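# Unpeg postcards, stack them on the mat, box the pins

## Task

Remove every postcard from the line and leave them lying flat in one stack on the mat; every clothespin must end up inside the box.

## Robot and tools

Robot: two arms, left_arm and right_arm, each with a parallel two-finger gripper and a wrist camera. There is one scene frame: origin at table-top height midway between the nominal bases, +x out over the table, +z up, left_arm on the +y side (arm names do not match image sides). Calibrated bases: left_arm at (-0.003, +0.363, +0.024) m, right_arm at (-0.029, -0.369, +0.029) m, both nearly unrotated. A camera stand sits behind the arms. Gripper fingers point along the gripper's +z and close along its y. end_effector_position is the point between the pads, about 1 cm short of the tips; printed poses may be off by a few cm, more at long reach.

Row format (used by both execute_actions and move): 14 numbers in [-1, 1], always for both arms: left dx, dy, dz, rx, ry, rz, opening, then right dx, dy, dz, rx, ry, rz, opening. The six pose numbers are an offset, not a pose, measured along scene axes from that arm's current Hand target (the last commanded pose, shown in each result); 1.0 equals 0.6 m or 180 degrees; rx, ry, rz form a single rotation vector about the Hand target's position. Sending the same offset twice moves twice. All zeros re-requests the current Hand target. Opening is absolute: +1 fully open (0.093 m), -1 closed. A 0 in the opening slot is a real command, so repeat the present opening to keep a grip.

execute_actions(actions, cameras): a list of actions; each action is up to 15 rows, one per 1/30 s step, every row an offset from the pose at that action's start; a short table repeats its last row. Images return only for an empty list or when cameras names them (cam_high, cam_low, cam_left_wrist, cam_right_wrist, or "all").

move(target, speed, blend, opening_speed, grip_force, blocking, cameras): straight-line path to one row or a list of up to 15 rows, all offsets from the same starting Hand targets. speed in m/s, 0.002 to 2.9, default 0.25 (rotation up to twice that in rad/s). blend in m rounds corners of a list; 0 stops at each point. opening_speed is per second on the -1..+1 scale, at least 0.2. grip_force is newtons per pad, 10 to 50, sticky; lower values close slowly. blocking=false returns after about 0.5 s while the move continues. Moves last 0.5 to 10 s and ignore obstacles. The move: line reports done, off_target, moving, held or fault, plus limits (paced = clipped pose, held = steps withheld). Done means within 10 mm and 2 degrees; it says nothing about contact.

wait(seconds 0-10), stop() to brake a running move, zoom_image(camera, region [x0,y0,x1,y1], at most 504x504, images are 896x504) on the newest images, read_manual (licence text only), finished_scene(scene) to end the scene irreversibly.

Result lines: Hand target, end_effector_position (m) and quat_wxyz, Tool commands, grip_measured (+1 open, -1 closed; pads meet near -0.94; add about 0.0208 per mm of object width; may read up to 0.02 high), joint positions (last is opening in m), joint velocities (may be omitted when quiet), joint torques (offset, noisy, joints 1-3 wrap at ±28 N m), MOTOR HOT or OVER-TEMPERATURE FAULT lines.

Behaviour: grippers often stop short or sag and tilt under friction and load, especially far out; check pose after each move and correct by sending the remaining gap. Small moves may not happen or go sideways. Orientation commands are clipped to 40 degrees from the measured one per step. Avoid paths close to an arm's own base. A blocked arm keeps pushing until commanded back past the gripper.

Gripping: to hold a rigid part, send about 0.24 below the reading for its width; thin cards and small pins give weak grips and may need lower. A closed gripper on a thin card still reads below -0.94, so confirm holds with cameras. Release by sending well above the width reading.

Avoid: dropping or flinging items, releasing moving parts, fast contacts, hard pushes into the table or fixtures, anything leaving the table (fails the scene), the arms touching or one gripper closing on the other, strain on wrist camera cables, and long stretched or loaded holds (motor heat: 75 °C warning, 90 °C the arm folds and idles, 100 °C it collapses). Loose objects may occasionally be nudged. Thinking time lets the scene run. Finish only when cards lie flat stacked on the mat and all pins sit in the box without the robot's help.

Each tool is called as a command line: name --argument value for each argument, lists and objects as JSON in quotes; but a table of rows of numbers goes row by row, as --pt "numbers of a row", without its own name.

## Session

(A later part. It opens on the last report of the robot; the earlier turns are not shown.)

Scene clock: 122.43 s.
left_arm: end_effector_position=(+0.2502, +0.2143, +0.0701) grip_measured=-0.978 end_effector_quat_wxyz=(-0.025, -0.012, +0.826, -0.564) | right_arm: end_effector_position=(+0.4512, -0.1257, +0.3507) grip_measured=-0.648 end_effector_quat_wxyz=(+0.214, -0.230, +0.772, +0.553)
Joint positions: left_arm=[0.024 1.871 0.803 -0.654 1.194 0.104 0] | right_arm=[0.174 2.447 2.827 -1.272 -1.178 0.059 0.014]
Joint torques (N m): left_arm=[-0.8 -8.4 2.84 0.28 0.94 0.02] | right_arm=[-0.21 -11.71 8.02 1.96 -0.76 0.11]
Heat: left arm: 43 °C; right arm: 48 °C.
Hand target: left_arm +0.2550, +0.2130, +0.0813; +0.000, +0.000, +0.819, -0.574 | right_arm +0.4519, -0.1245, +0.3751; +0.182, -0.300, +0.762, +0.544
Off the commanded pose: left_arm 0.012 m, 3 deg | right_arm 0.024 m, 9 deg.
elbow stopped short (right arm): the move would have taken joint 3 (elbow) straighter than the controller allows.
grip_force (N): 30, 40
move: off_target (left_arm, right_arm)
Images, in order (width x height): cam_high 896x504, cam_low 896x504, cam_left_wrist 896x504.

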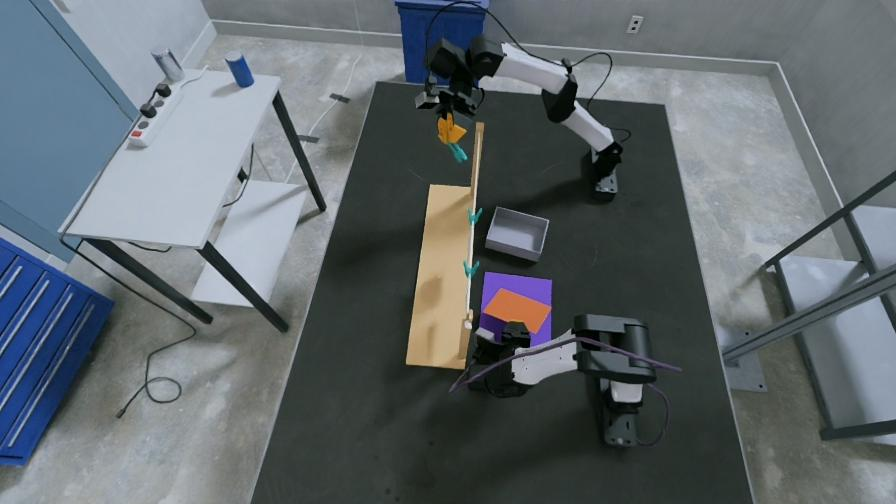

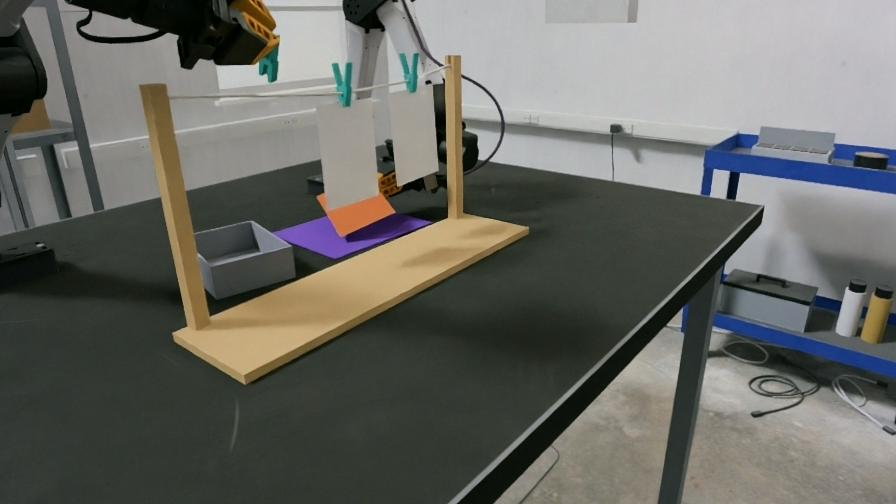

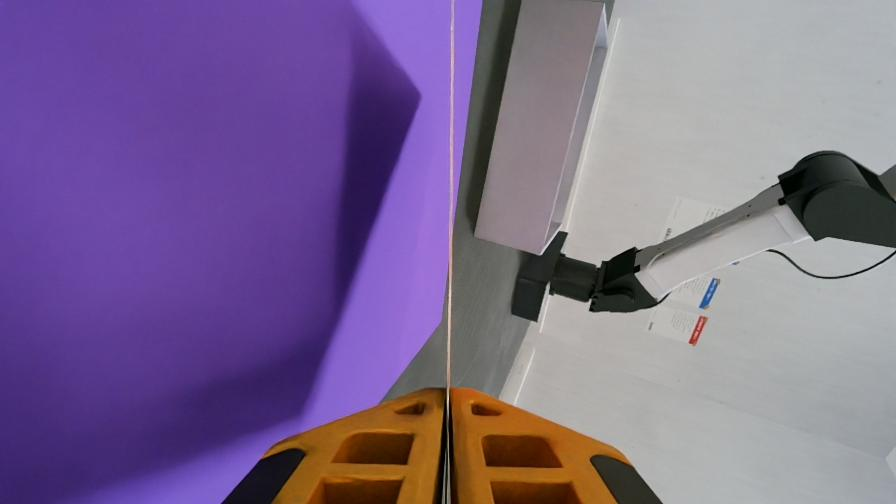

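move --target '[0.0,-0.01,-0.085,0,0,0,-1,0,0,0,0,0,0,-0.65]' --speed 0.07

move --target '[0.0,0.0,0.012,0,0,0,-0.45,0,0,0,0,0,0,-0.65]' --speed 0.03 --opening_speed 0.6 --cameras '["cam_left_wrist","cam_low"]'

Scene clock: 124.30 s.
left_arm: end_effector_position=(+0.2527, +0.2090, +0.0359) grip_measured=-0.978 end_effector_quat_wxyz=(-0.012, -0.013, +0.813, -0.581) | right_arm: end_effector_position=(+0.4512, -0.1257, +0.3507) grip_measured=-0.649 end_effector_quat_wxyz=(+0.214, -0.230, +0.772, +0.553)
Joint positions: left_arm=[0.013 1.993 0.737 -0.383 1.24 0.036 0] | right_arm=[0.174 2.447 2.827 -1.272 -1.178 0.059 0.014]
Joint velocities: left_arm=[within noise] | right_arm=[-0.017 0.007 0.017 0.007 0.037 -0.066 -0.004]
Joint torques (N m): left_arm=[-0.94 -5.11 2.22 0.6 0.45 0.04] | right_arm=[-0.23 -11.77 8.03 1.96 -0.76 0.11]
Heat: left arm: 43 °C; right arm: 48 °C.
Hand target: left_arm +0.2550, +0.2070, +0.0303; +0.000, +0.000, +0.819, -0.574 | right_arm +0.4519, -0.1245, +0.3751; +0.182, -0.300, +0.762, +0.544
Off the commanded pose: left_arm 0.006 m, 2 deg | right_arm 0.024 m, 9 deg.
elbow stopped short (right arm): the move would have taken joint 3 (elbow) straighter than the controller allows.
grip_force (N): 30, 40
move: off_target (right_arm)

Scene clock: 125.73 s.
left_arm: end_effector_position=(+0.2532, +0.2083, +0.0391) grip_measured=-0.453 end_effector_quat_wxyz=(-0.012, -0.016, +0.808, -0.589) | right_arm: end_effector_position=(+0.4512, -0.1257, +0.3507) grip_measured=-0.649 end_effector_quat_wxyz=(+0.214, -0.230, +0.772, +0.553)
Joint positions: left_arm=[0.015 1.993 0.737 -0.383 1.26 0.032 0.023] | right_arm=[0.174 2.447 2.827 -1.272 -1.178 0.059 0.014]
Joint velocities: left_arm=[within noise] | right_arm=[-0.012 -0.002 -0.002 -0.051 -0.007 -0.051 -0.005]
Joint torques (N m): left_arm=[-0.96 -7.34 2.41 0.36 0.25 0.05] | right_arm=[-0.21 -11.73 8.03 1.96 -0.77 0.12]
Heat: left arm: 43 °C; right arm: 48 °C.
Hand target: left_arm +0.2550, +0.2070, +0.0375; +0.000, +0.000, +0.819, -0.574 | right_arm +0.4519, -0.1245, +0.3751; +0.182, -0.300, +0.762, +0.544
Off the commanded pose: left_arm 0.003 m, 3 deg | right_arm 0.024 m, 9 deg.
elbow stopped short (right arm): the move would have taken joint 3 (elbow) straighter than the controller allows.
grip_force (N): 30, 40
move: off_target (left_arm, right_arm)
Images, in order (width x height): cam_low 896x504, cam_left_wrist 896x504.

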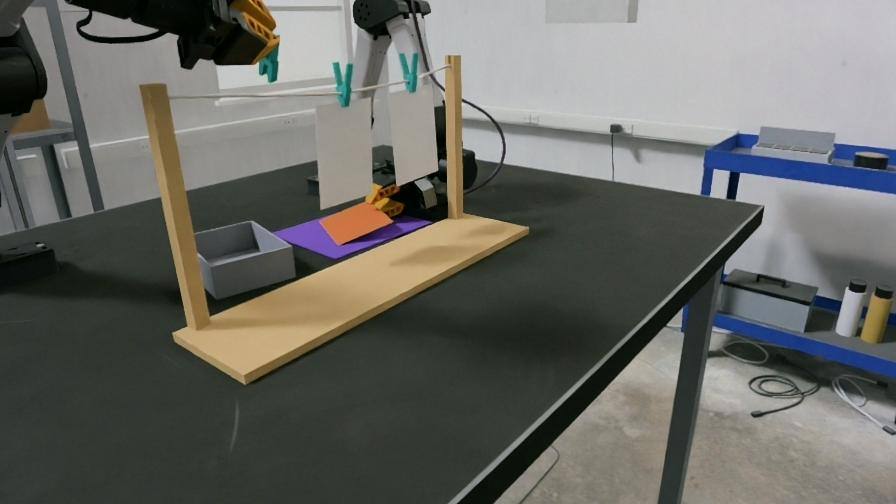

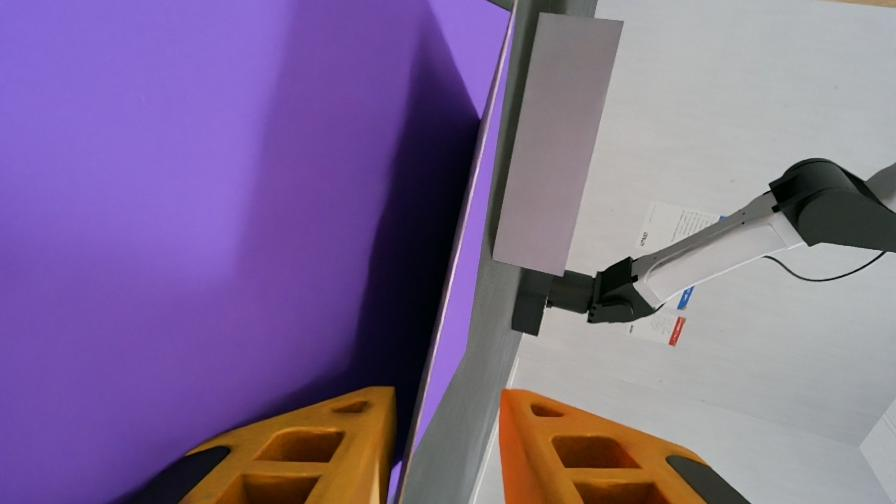

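move --target '[0.0,-0.0175,-0.012,0.222,0,0,-0.45,0,0,0,0,0,0,-0.65]' --speed 0.15 --cameras '["cam_left_wrist","cam_low"]'

Scene clock: 129.10 s.
left_arm: end_effector_position=(+0.2494, +0.1956, +0.0233) grip_measured=-0.453 end_effector_quat_wxyz=(-0.013, -0.009, +0.960, -0.281) | right_arm: end_effector_position=(+0.4512, -0.1257, +0.3507) grip_measured=-0.650 end_effector_quat_wxyz=(+0.214, -0.230, +0.772, +0.553)
Joint positions: left_arm=[-0.298 1.725 0.794 -0.479 0.55 -0.356 0.023] | right_arm=[0.174 2.447 2.827 -1.272 -1.178 0.059 0.014]
Joint velocities: left_arm=[within noise] | right_arm=[-0.017 0.007 -0.022 -0.007 -0.037 -0.066 -0.005]
Joint torques (N m): left_arm=[-1.2 -6.93 6.64 0.26 -0.13 0.1] | right_arm=[-0.2 -11.77 7.99 1.95 -0.77 0.11]
Heat: left arm: 42 °C; right arm: 48 °C.
Hand target: left_arm +0.2550, +0.1965, +0.0303; +0.000, +0.000, +0.966, -0.260 | right_arm +0.4519, -0.1245, +0.3751; +0.182, -0.300, +0.762, +0.544
Off the commanded pose: left_arm 0.009 m, 3 deg | right_arm 0.024 m, 9 deg.
elbow stopped short (right arm): the move would have taken joint 3 (elbow) straighter than the controller allows.
grip_force (N): 30, 40
move: off_target (left_arm, right_arm)
Images, in order (width x height): cam_low 896x504, cam_left_wrist 896x504.

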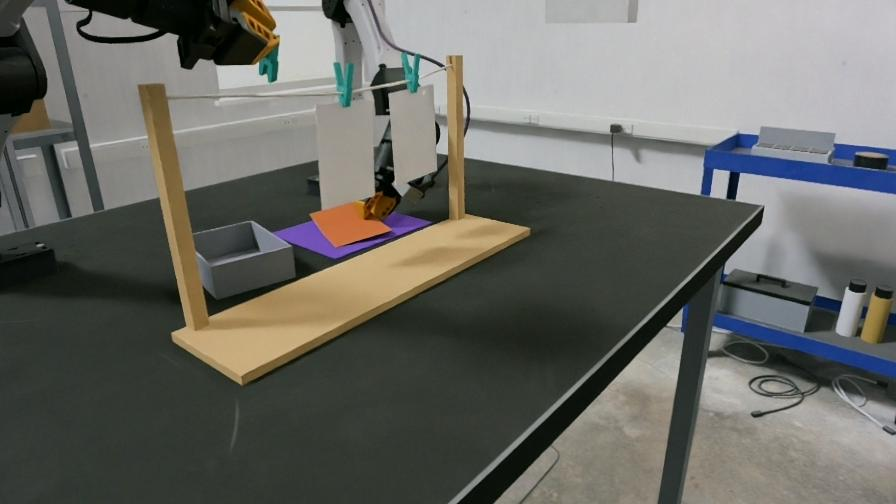

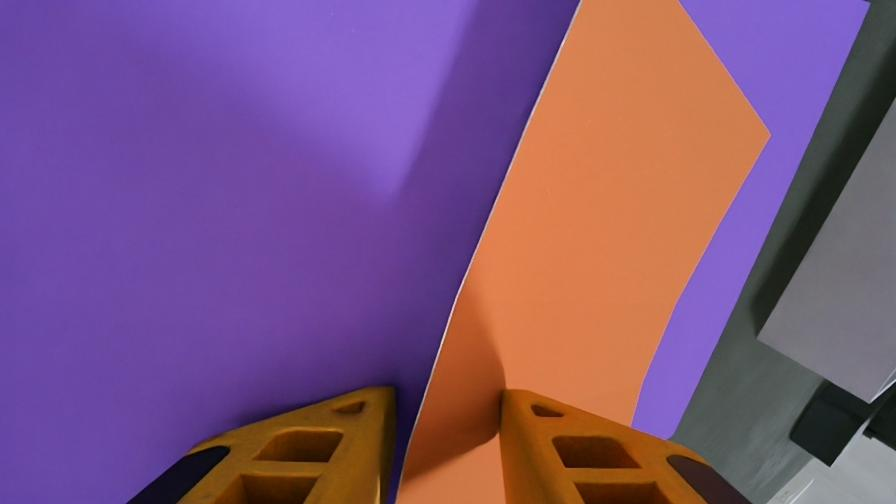

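move --pt "0.0 0.075 0.008 0 0 0 -0.45 0 0 0 0 0 0 -0.65" --pt "0.0 0.085 0.09 0 0 0 -0.45 0 0 0 0 0 0 -0.65" --speed '[0.2,0.1]' --blend '[0.01,0]' --cameras '["cam_left_wrist","cam_low","cam_high"]'

Scene clock: 131.07 s.
left_arm: end_effector_position=(+0.2428, +0.2437, +0.0695) grip_measured=-0.452 end_effector_quat_wxyz=(-0.028, -0.009, +0.965, -0.261) | right_arm: end_effector_position=(+0.4512, -0.1257, +0.3507) grip_measured=-0.649 end_effector_quat_wxyz=(+0.214, -0.230, +0.772, +0.553)
Joint positions: left_arm=[-0.142 1.605 0.9 -0.843 0.532 -0.162 0.023] | right_arm=[0.174 2.447 2.827 -1.272 -1.178 0.059 0.014]
Joint velocities: left_arm=[within noise] | right_arm=[-0.002 0.007 0.002 0.051 -0.037 0.007 0.009]
Joint torques (N m): left_arm=[0.21 -6.9 7.84 0.15 0.17 0.3] | right_arm=[-0.17 -11.74 7.98 1.96 -0.77 0.11]
Heat: left arm: 42 °C; right arm: 48 °C.
Hand target: left_arm +0.2550, +0.2475, +0.0843; +0.000, +0.000, +0.966, -0.260 | right_arm +0.4519, -0.1245, +0.3751; +0.182, -0.300, +0.762, +0.544
Off the commanded pose: left_arm 0.019 m, 3 deg | right_arm 0.024 m, 9 deg.
elbow stopped short (right arm): the move would have taken joint 3 (elbow) straighter than the controller allows.
grip_force (N): 30, 40
move: off_target (left_arm, right_arm)
Images, in order (width x height): cam_high 896x504, cam_low 896x504, cam_left_wrist 896x504.

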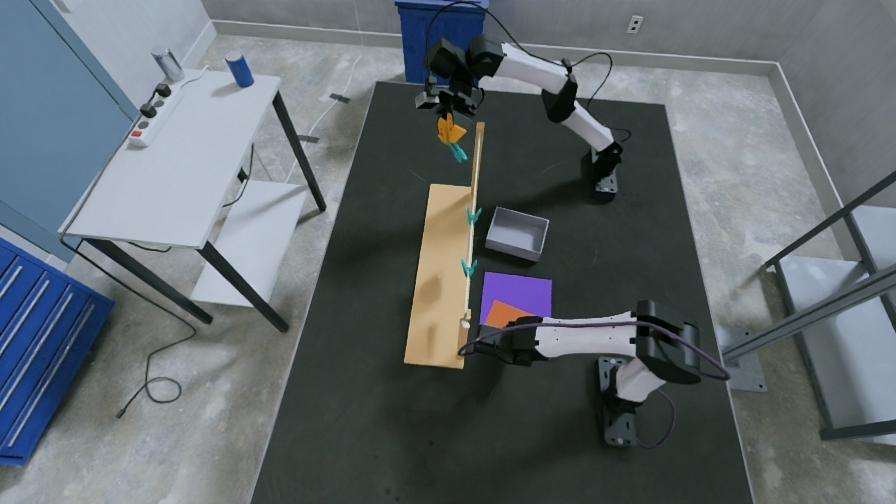

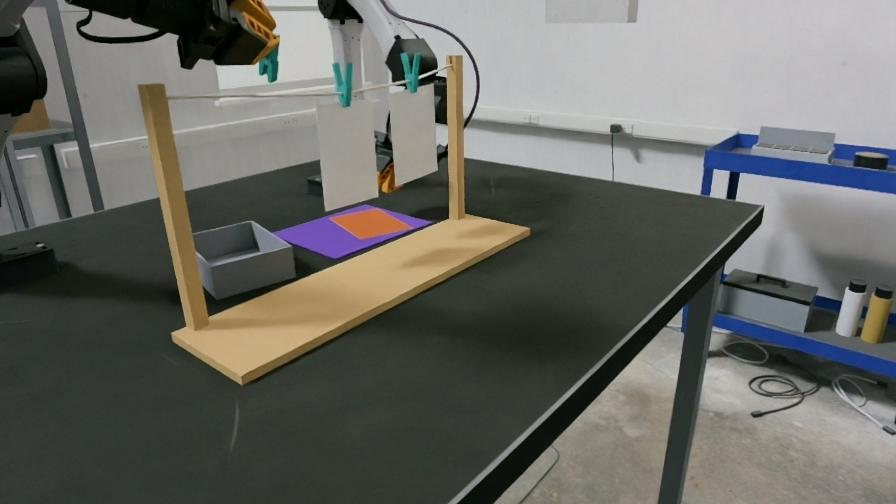

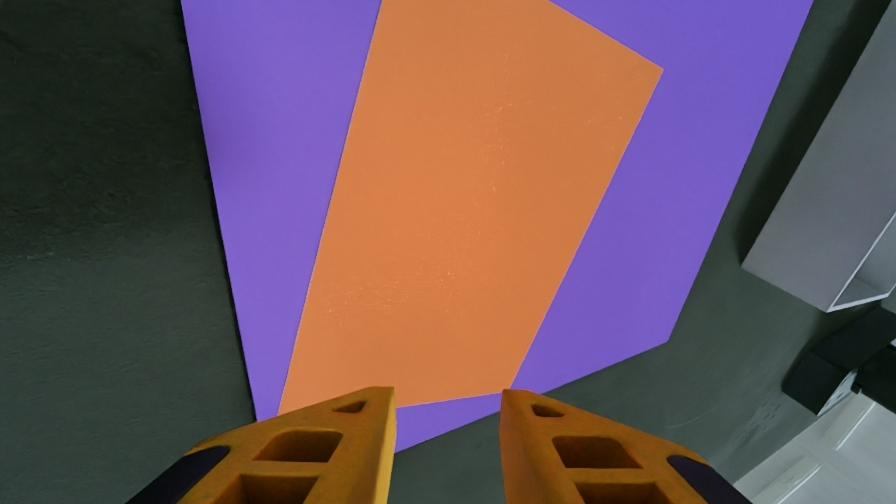

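move --pt "0 0 0 0 0 0 -0.45 -0.0865 -0.042 0.058 -0.039 -0.077 -0.0485 -0.65" --pt "0 0 0 0 0 0 -0.45 -0.2865 -0.009 0.008 -0.078 -0.154 -0.097 -0.65" --pt "0 0 0 0 0 0 -0.45 -0.353 0.041 -0.2585 -0.1169 -0.2314 -0.1456 -0.65" --speed 0.15 --blend '[0.02,0.03,0]' --cameras '["all"]'

Scene clock: 136.10 s.
left_arm: end_effector_position=(+0.2428, +0.2437, +0.0695) grip_measured=-0.452 end_effector_quat_wxyz=(-0.028, -0.009, +0.965, -0.261) | right_arm: end_effector_position=(+0.2354, -0.1056, +0.2037) grip_measured=-0.649 end_effector_quat_wxyz=(+0.465, -0.337, +0.796, +0.192)
Joint positions: left_arm=[-0.142 1.605 0.9 -0.843 0.532 -0.162 0.023] | right_arm=[0.776 1.174 0.683 -0.026 -0.012 -0.016 0.014]
Joint velocities: left_arm=[within noise] | right_arm=[-0.022 0.007 -0.002 -0.11 0.007 -0.037 -0.004]
Joint torques (N m): left_arm=[0.23 -6.89 7.8 0.15 0.19 0.28] | right_arm=[0.68 -3.81 5.44 2.87 0.16 0.11]
Heat: left arm: 41 °C; right arm: 48 °C.
Hand target: left_arm +0.2550, +0.2475, +0.0843; +0.000, +0.000, +0.966, -0.260 | right_arm +0.2401, -0.0999, +0.2200; +0.497, -0.322, +0.779, +0.205
Off the commanded pose: left_arm 0.019 m, 3 deg | right_arm 0.018 m, 5 deg.
grip_force (N): 30, 40
move: off_target (left_arm, right_arm)

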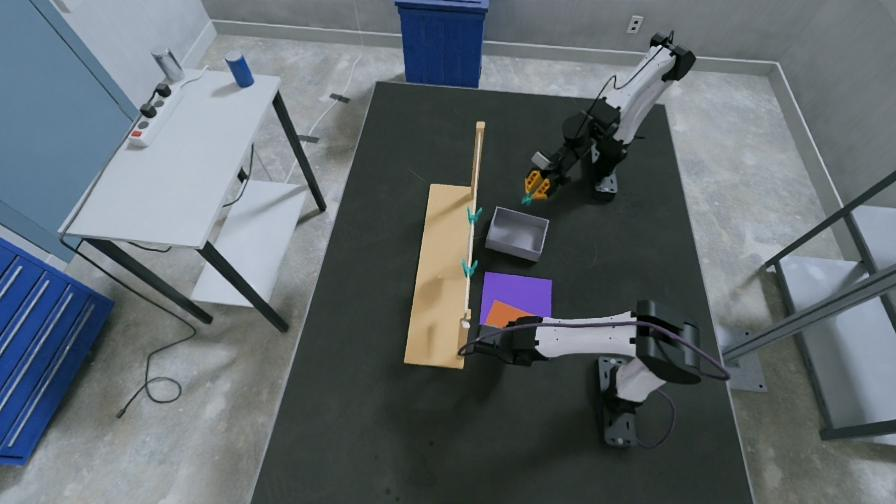

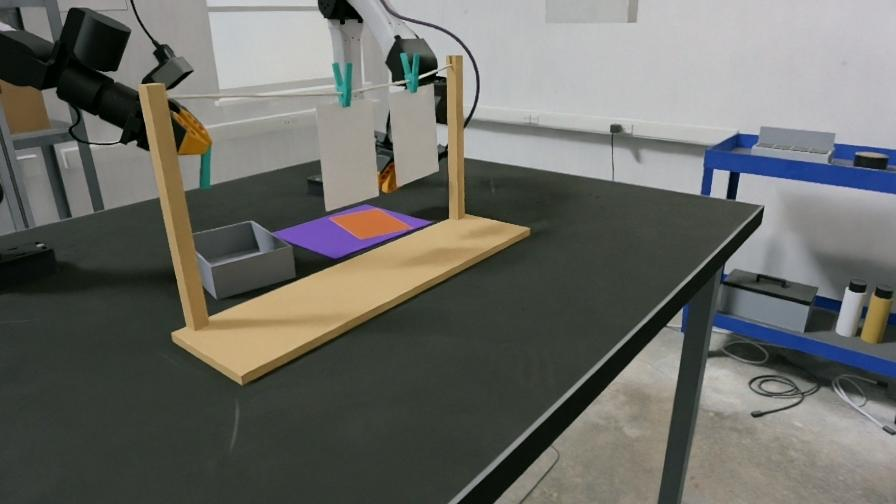

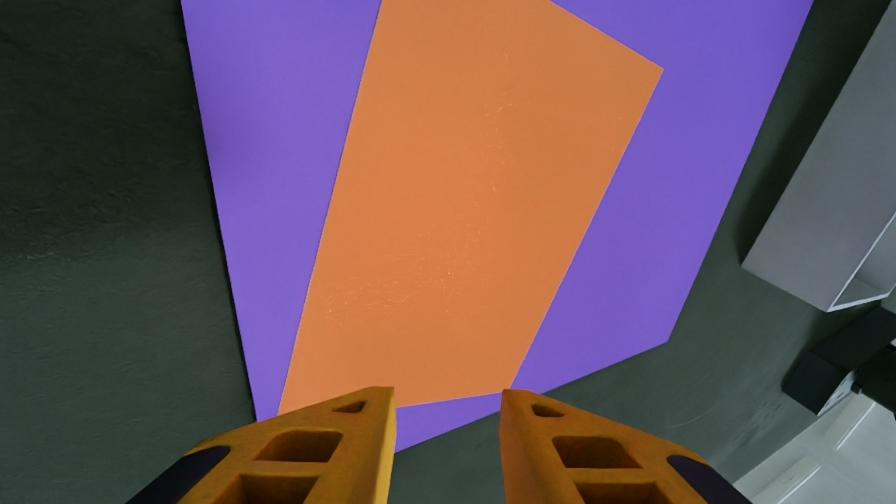

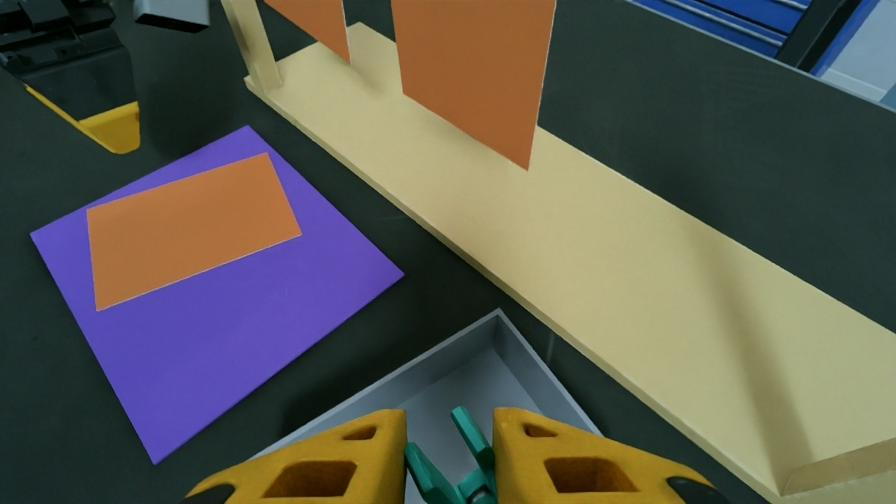

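move --target '[0,0,0,0,0,0,-0.45,0.01,0.01,-0.19,0,0,0,-0.65]' --speed 0.12 --cameras '["cam_low","cam_right_wrist","cam_high"]'

Scene clock: 138.80 s.
left_arm: end_effector_position=(+0.2428, +0.2437, +0.0695) grip_measured=-0.452 end_effector_quat_wxyz=(-0.028, -0.009, +0.965, -0.261) | right_arm: end_effector_position=(+0.2392, -0.0984, +0.0904) grip_measured=-0.649 end_effector_quat_wxyz=(+0.465, -0.340, +0.794, +0.197)
Joint positions: left_arm=[-0.142 1.605 0.9 -0.843 0.532 -0.162 0.023] | right_arm=[0.778 1.542 0.404 0.625 -0.023 -0.016 0.014]
Joint velocities: left_arm=[within noise] | right_arm=[-0.012 0.002 -0.012 0.037 -0.007 -0.066 0.009]
Joint torques (N m): left_arm=[0.25 -6.87 7.8 0.14 0.18 0.28] | right_arm=[0.75 -4.48 4.12 2.87 0.17 0.14]
Heat: left arm: 41 °C; right arm: 47 °C.
Hand target: left_arm +0.2550, +0.2475, +0.0843; +0.000, +0.000, +0.966, -0.260 | right_arm +0.2461, -0.0939, +0.1060; +0.497, -0.322, +0.779, +0.205
Off the commanded pose: left_arm 0.019 m, 3 deg | right_arm 0.018 m, 5 deg.
grip_force (N): 30, 40
move: off_target (left_arm, right_arm)
Images, in order (width x height): cam_high 896x504, cam_low 896x504, cam_right_wrist 896x504.

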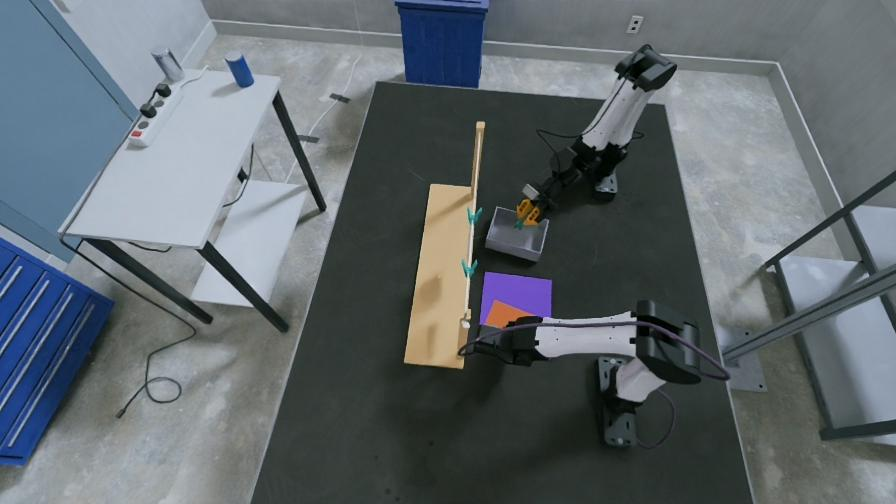

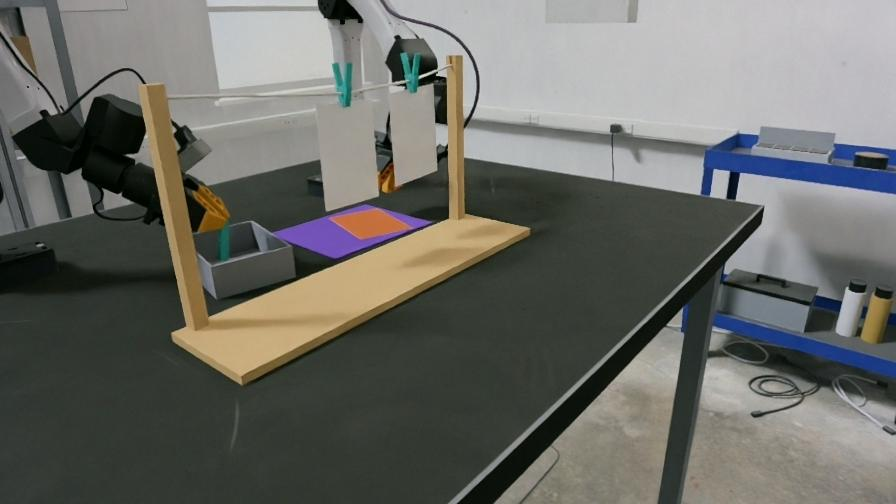

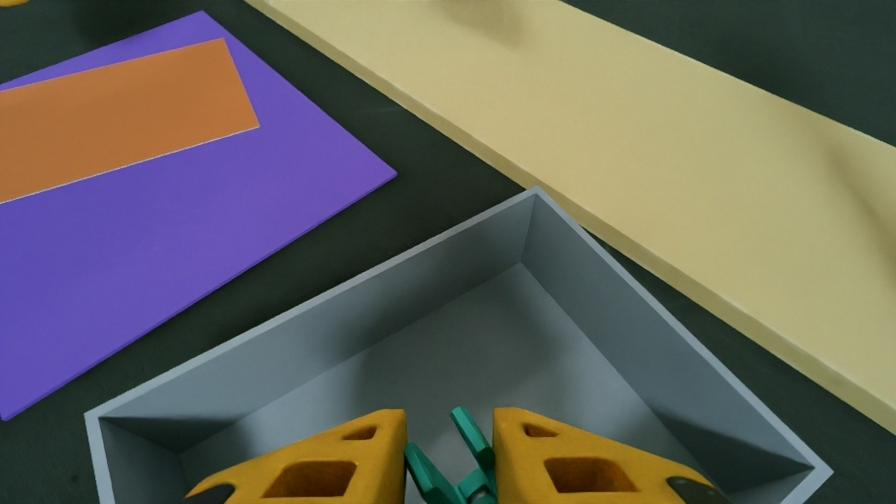

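move --target '[0,0,0,0,0,0,-0.45,0,0,-0.035,0,0,0,-0.65]' --speed 0.06 --cameras '["cam_low","cam_right_wrist"]'

Scene clock: 140.23 s.
left_arm: end_effector_position=(+0.2428, +0.2437, +0.0695) grip_measured=-0.452 end_effector_quat_wxyz=(-0.028, -0.009, +0.965, -0.261) | right_arm: end_effector_position=(+0.2393, -0.0983, +0.0689) grip_measured=-0.650 end_effector_quat_wxyz=(+0.464, -0.340, +0.794, +0.197)
Joint positions: left_arm=[-0.142 1.605 0.9 -0.843 0.532 -0.162 0.023] | right_arm=[0.778 1.655 0.374 0.767 -0.023 -0.016 0.014]
Joint torques (N m): left_arm=[0.18 -6.89 7.83 0.14 0.17 0.3] | right_arm=[0.69 -4.81 3.43 2.87 0.16 0.11]
Heat: left arm: 41 °C; right arm: 47 °C.
Hand target: left_arm +0.2550, +0.2475, +0.0843; +0.000, +0.000, +0.966, -0.260 | right_arm +0.2461, -0.0939, +0.0850; +0.497, -0.322, +0.779, +0.205
Off the commanded pose: left_arm 0.019 m, 3 deg | right_arm 0.018 m, 5 deg.
grip_force (N): 30, 40
move: off_target (left_arm, right_arm)
Images, in order (width x height): cam_low 896x504, cam_right_wrist 896x504.

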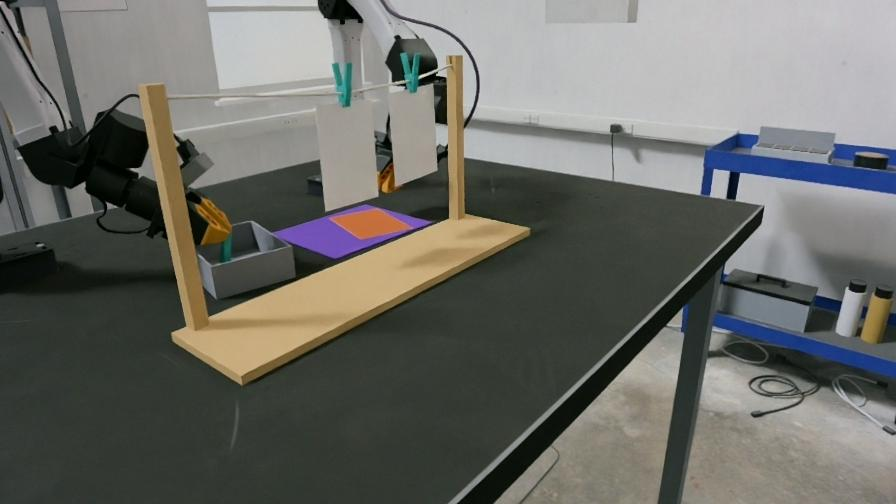

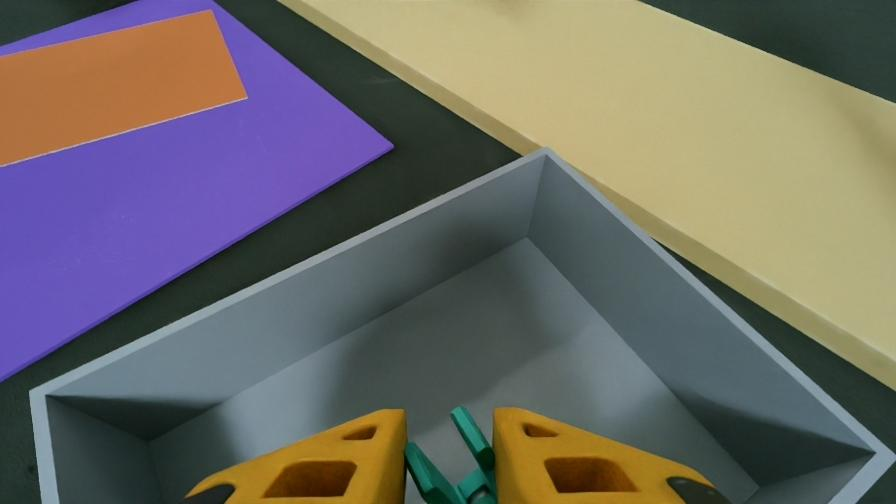

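Open.

move --target '[0,0,0,0,0,0,-0.45,0,0,0,0,0,0,0.2]' --opening_speed 0.6 --cameras '["cam_low","cam_right_wrist"]'

Scene clock: 142.23 s.
left_arm: end_effector_position=(+0.2428, +0.2437, +0.0695) grip_measured=-0.452 end_effector_quat_wxyz=(-0.028, -0.009, +0.965, -0.261) | right_arm: end_effector_position=(+0.2397, -0.0979, +0.0699) grip_measured=+0.198 end_effector_quat_wxyz=(+0.466, -0.339, +0.793, +0.198)
Joint positions: left_arm=[-0.142 1.605 0.9 -0.843 0.532 -0.162 0.023] | right_arm=[0.778 1.655 0.374 0.771 -0.023 -0.014 0.055]
Joint torques (N m): left_arm=[0.23 -6.89 7.75 0.14 0.17 0.29] | right_arm=[0.66 -4.79 3.44 2.86 0.17 0.13]
Heat: left arm: 41 °C; right arm: 46 °C.
Hand target: left_arm +0.2550, +0.2475, +0.0843; +0.000, +0.000, +0.966, -0.260 | right_arm +0.2461, -0.0939, +0.0850; +0.497, -0.322, +0.779, +0.205
Off the commanded pose: left_arm 0.019 m, 3 deg | right_arm 0.017 m, 4 deg.
grip_force (N): 30, 40
move: off_target (left_arm, right_arm)
Images, in order (width x height): cam_low 896x504, cam_right_wrist 896x504.

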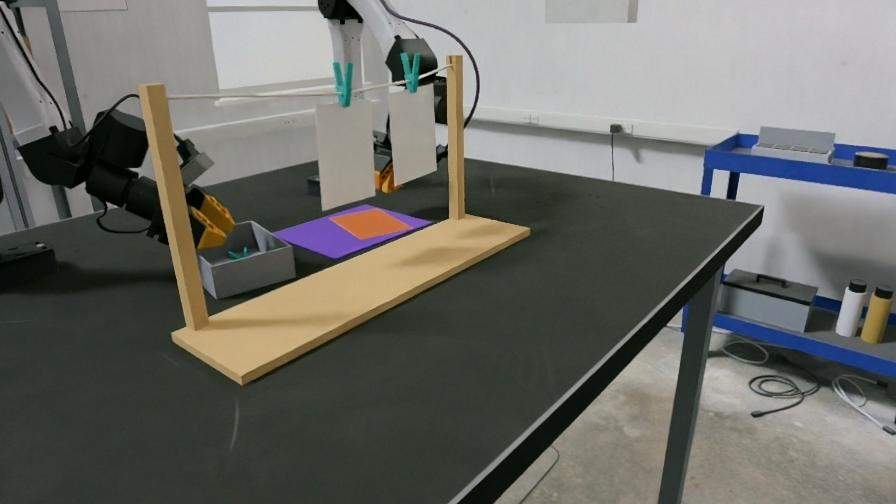

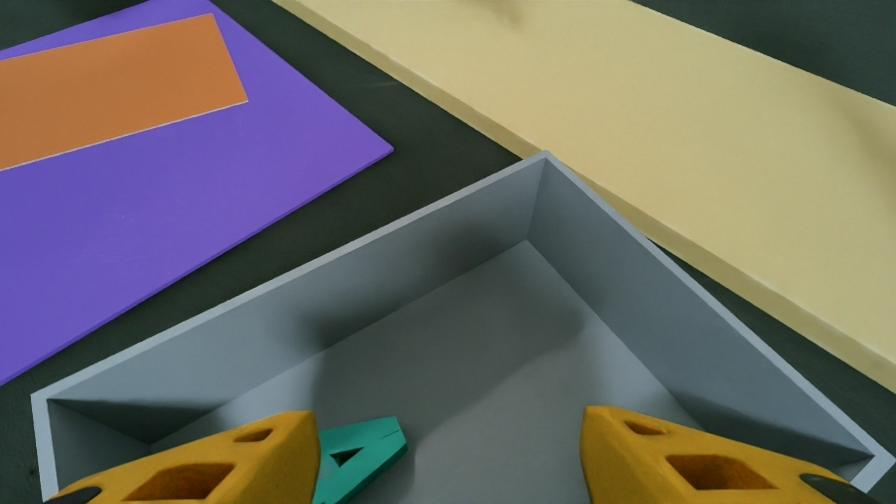

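move --pt "0 0 0 0 0 0 -0.45 -0.02 -0.02 0.3 0 0 0 0.2" --pt "-0.0167 0 0.467 -0.07 -0.188 -0.164 0.1 -0.1 -0.25 0.3 0 0 0 0.2" --pt "0.192 -0.2125 0.543 -0.1412 -0.3758 -0.3274 0.1 -0.1 -0.25 0.3 0 0 0 0.2" --speed 0.2 --blend '[0.02,0.04,0]' --cameras '["all"]'

Scene clock: 151.83 s.
left_arm: end_effector_position=(+0.3759, +0.1213, +0.4028) grip_measured=+0.098 end_effector_quat_wxyz=(+0.388, +0.572, +0.627, -0.360) | right_arm: end_effector_position=(+0.1916, -0.2468, +0.2717) grip_measured=+0.198 end_effector_quat_wxyz=(+0.512, -0.311, +0.777, +0.195)
Joint positions: left_arm=[-0.251 2.095 2.606 -1.499 1.016 0.903 0.05] | right_arm=[0.16 0.608 0.689 -0.562 -0.529 -0.273 0.055]
Joint torques (N m): left_arm=[-0.83 -7.3 7.65 0.84 0.88 0.3] | right_arm=[-0.29 0.44 5.9 1.72 -0.39 -0.12]
Heat: left arm: 42 °C; right arm: 44 °C.
Hand target: left_arm +0.3702, +0.1200, +0.4101; +0.390, +0.581, +0.612, -0.370 | right_arm +0.1861, -0.2439, +0.2650; +0.497, -0.322, +0.779, +0.205
Off the commanded pose: left_arm 0.009 m, 2 deg | right_arm 0.009 m, 3 deg.
grip_force (N): 30, 40
move: off_target (right_arm); blend cut to 0 m at target 2; target 2's new opening was sent with left_arm's hand 0.019 m and 6 deg from that target

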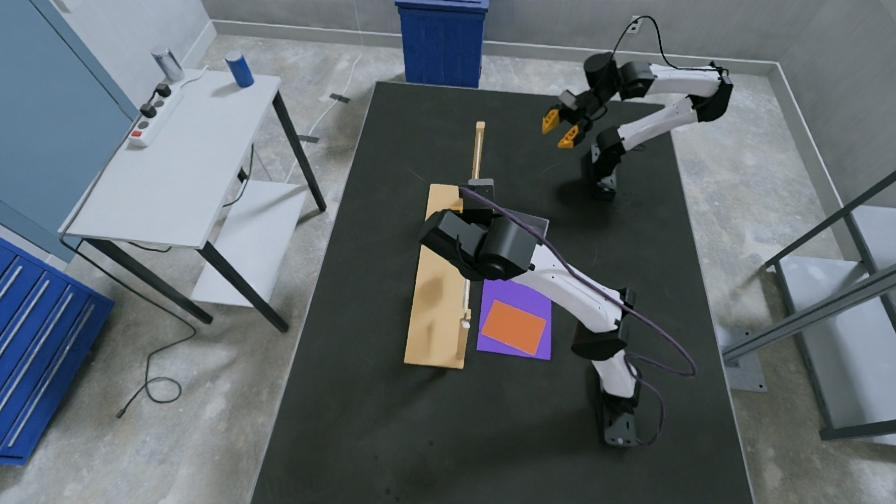

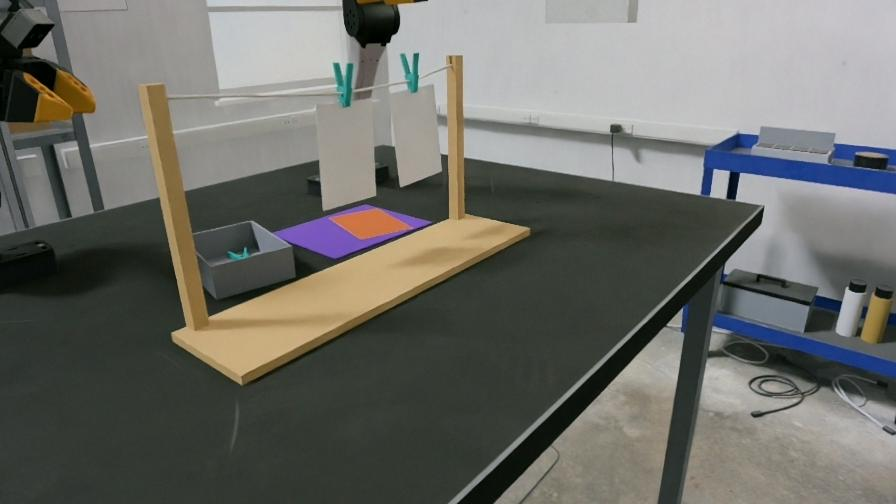

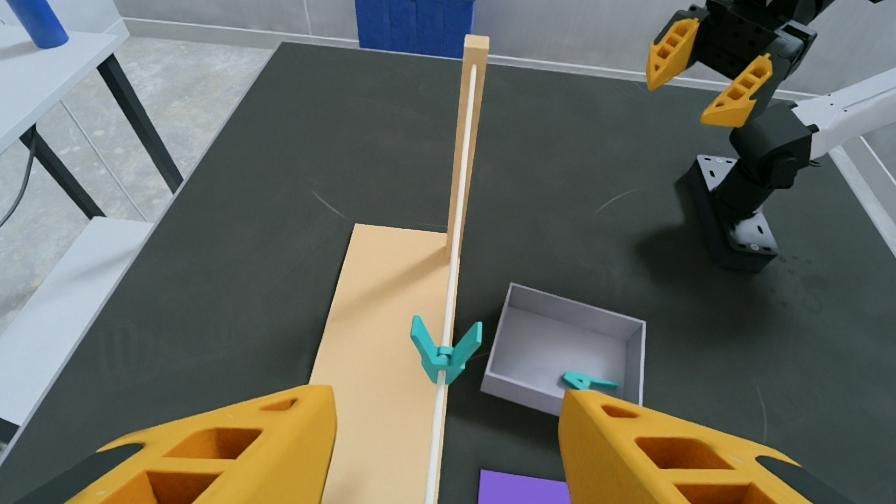

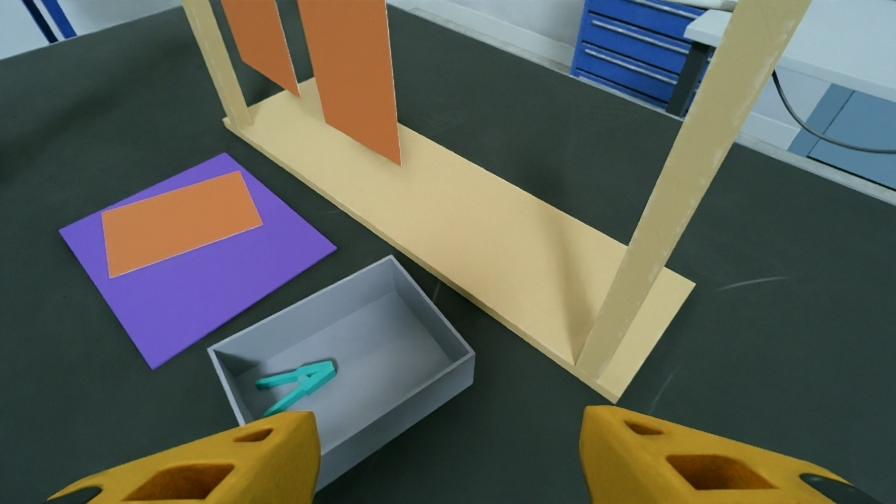

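move --pt "0.0127 -0.0667 -0.075 0 0 0 0.1 0 0 0 0 0 0 0.2" --pt "0.0127 -0.1333 -0.143 0 0 0 0.1 0 0 0 0 0 0 0.2" --speed 0.1 --cameras '["cam_left_wrist","cam_low","cam_right_wrist"]'

Scene clock: 155.33 s.
left_arm: end_effector_position=(+0.3766, +0.0376, +0.3024) grip_measured=+0.098 end_effector_quat_wxyz=(+0.352, +0.575, +0.629, -0.387) | right_arm: end_effector_position=(+0.1916, -0.2468, +0.2717) grip_measured=+0.198 end_effector_quat_wxyz=(+0.512, -0.311, +0.777, +0.195)
Joint positions: left_arm=[-0.439 1.981 1.964 -0.866 0.944 0.687 0.05] | right_arm=[0.16 0.608 0.689 -0.562 -0.529 -0.273 0.055]
Joint torques (N m): left_arm=[-0.53 -12.52 5.04 1.84 0.28 0] | right_arm=[-0.25 0.43 5.86 1.71 -0.4 -0.12]
Heat: left arm: 42 °C; right arm: 43 °C.
Hand target: left_arm +0.3778, +0.0400, +0.3243; +0.390, +0.581, +0.612, -0.370 | right_arm +0.1861, -0.2439, +0.2650; +0.497, -0.322, +0.779, +0.205
Off the commanded pose: left_arm 0.022 m, 5 deg | right_arm 0.009 m, 3 deg.
grip_force (N): 30, 40
move: off_target (left_arm, right_arm)
Images, in order (width x height): cam_low 896x504, cam_left_wrist 896x504, cam_right_wrist 896x504.

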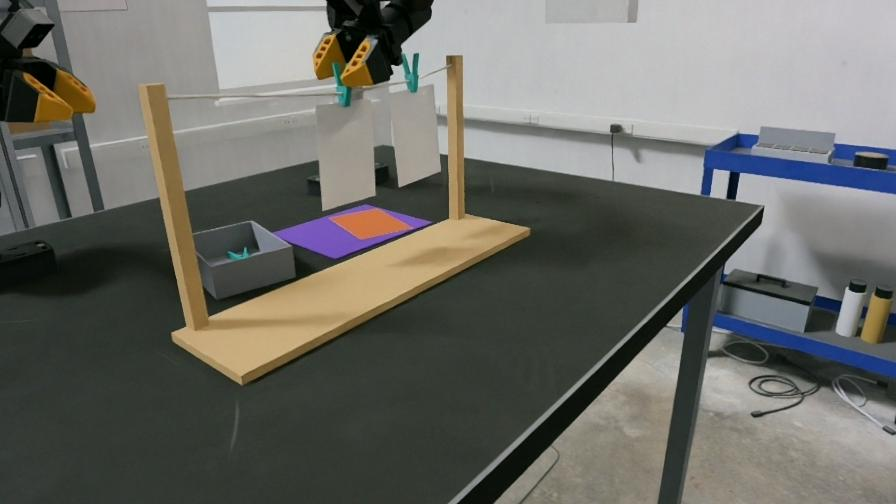

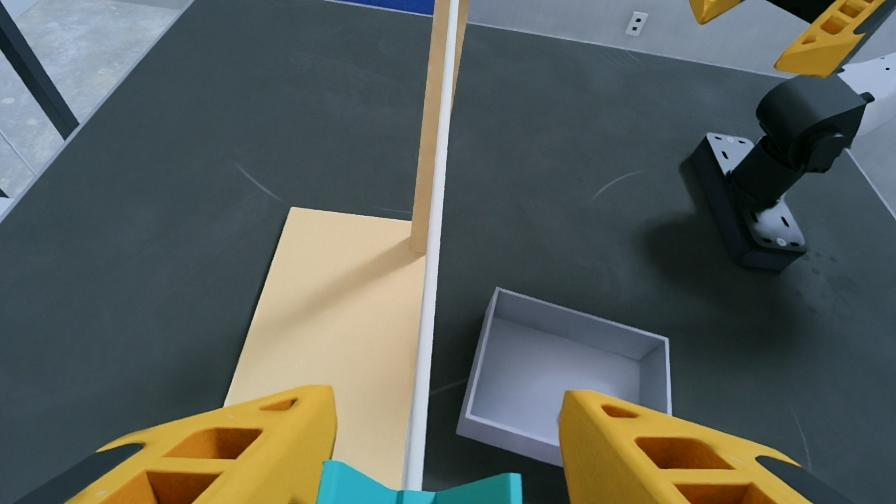

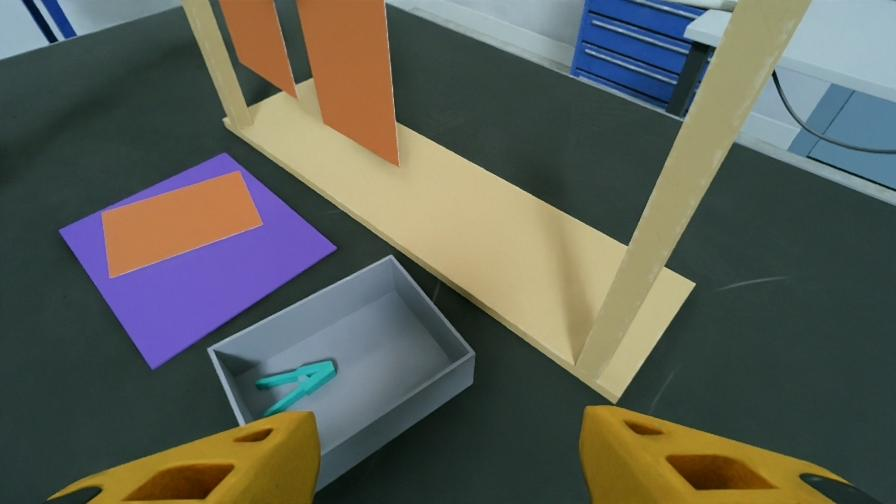

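zoom_image --camera "cam_left_wrist" --region '[280, 370, 600, 504]'

zoom_image --camera "cam_low" --region '[290, 20, 470, 140]'

Scaled by 1.575 from the camera's 896x504 image, which has a finer 1280x720 frame.

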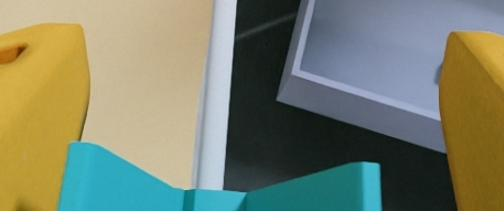

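Scaled by 2.800 from the camera's 896x504 image, which has a finer 1280x720 frame.

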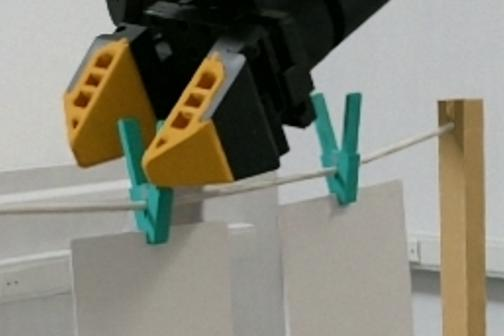

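move --pt "0.0083 0.024 0.016 0 0 0 0.1 0 0 0 0 0 0 0.2" --speed 0.06 --cameras '["cam_left_wrist"]'

Scene clock: 157.93 s.
left_arm: end_effector_position=(+0.3897, +0.0536, +0.3024) grip_measured=+0.098 end_effector_quat_wxyz=(+0.362, +0.566, +0.638, -0.377) | right_arm: end_effector_position=(+0.1916, -0.2468, +0.2717) grip_measured=+0.198 end_effector_quat_wxyz=(+0.512, -0.311, +0.777, +0.195)
Joint positions: left_arm=[-0.398 1.981 1.964 -0.866 0.944 0.698 0.05] | right_arm=[0.16 0.608 0.689 -0.562 -0.529 -0.273 0.055]
Joint torques (N m): left_arm=[-0.12 -11.6 9.66 1.13 0.56 0.33] | right_arm=[-0.35 0.47 5.86 1.72 -0.41 -0.11]
Heat: left arm: 42 °C; right arm: 42 °C.
Hand target: left_arm +0.3828, +0.0544, +0.3339; +0.390, +0.581, +0.612, -0.370 | right_arm +0.1861, -0.2439, +0.2650; +0.497, -0.322, +0.779, +0.205
Off the commanded pose: left_arm 0.032 m, 5 deg | right_arm 0.009 m, 3 deg.
grip_force (N): 30, 40
move: off_target (left_arm, right_arm)
Images, in order (width x height): cam_left_wrist 896x504.

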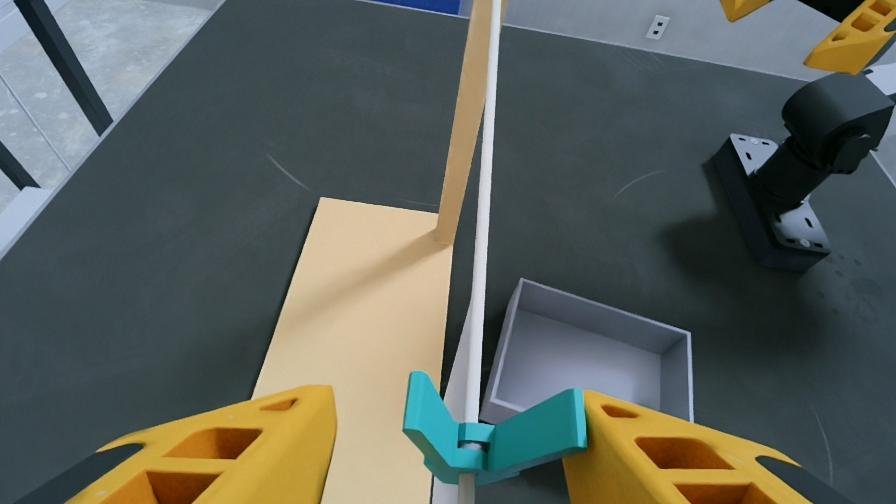

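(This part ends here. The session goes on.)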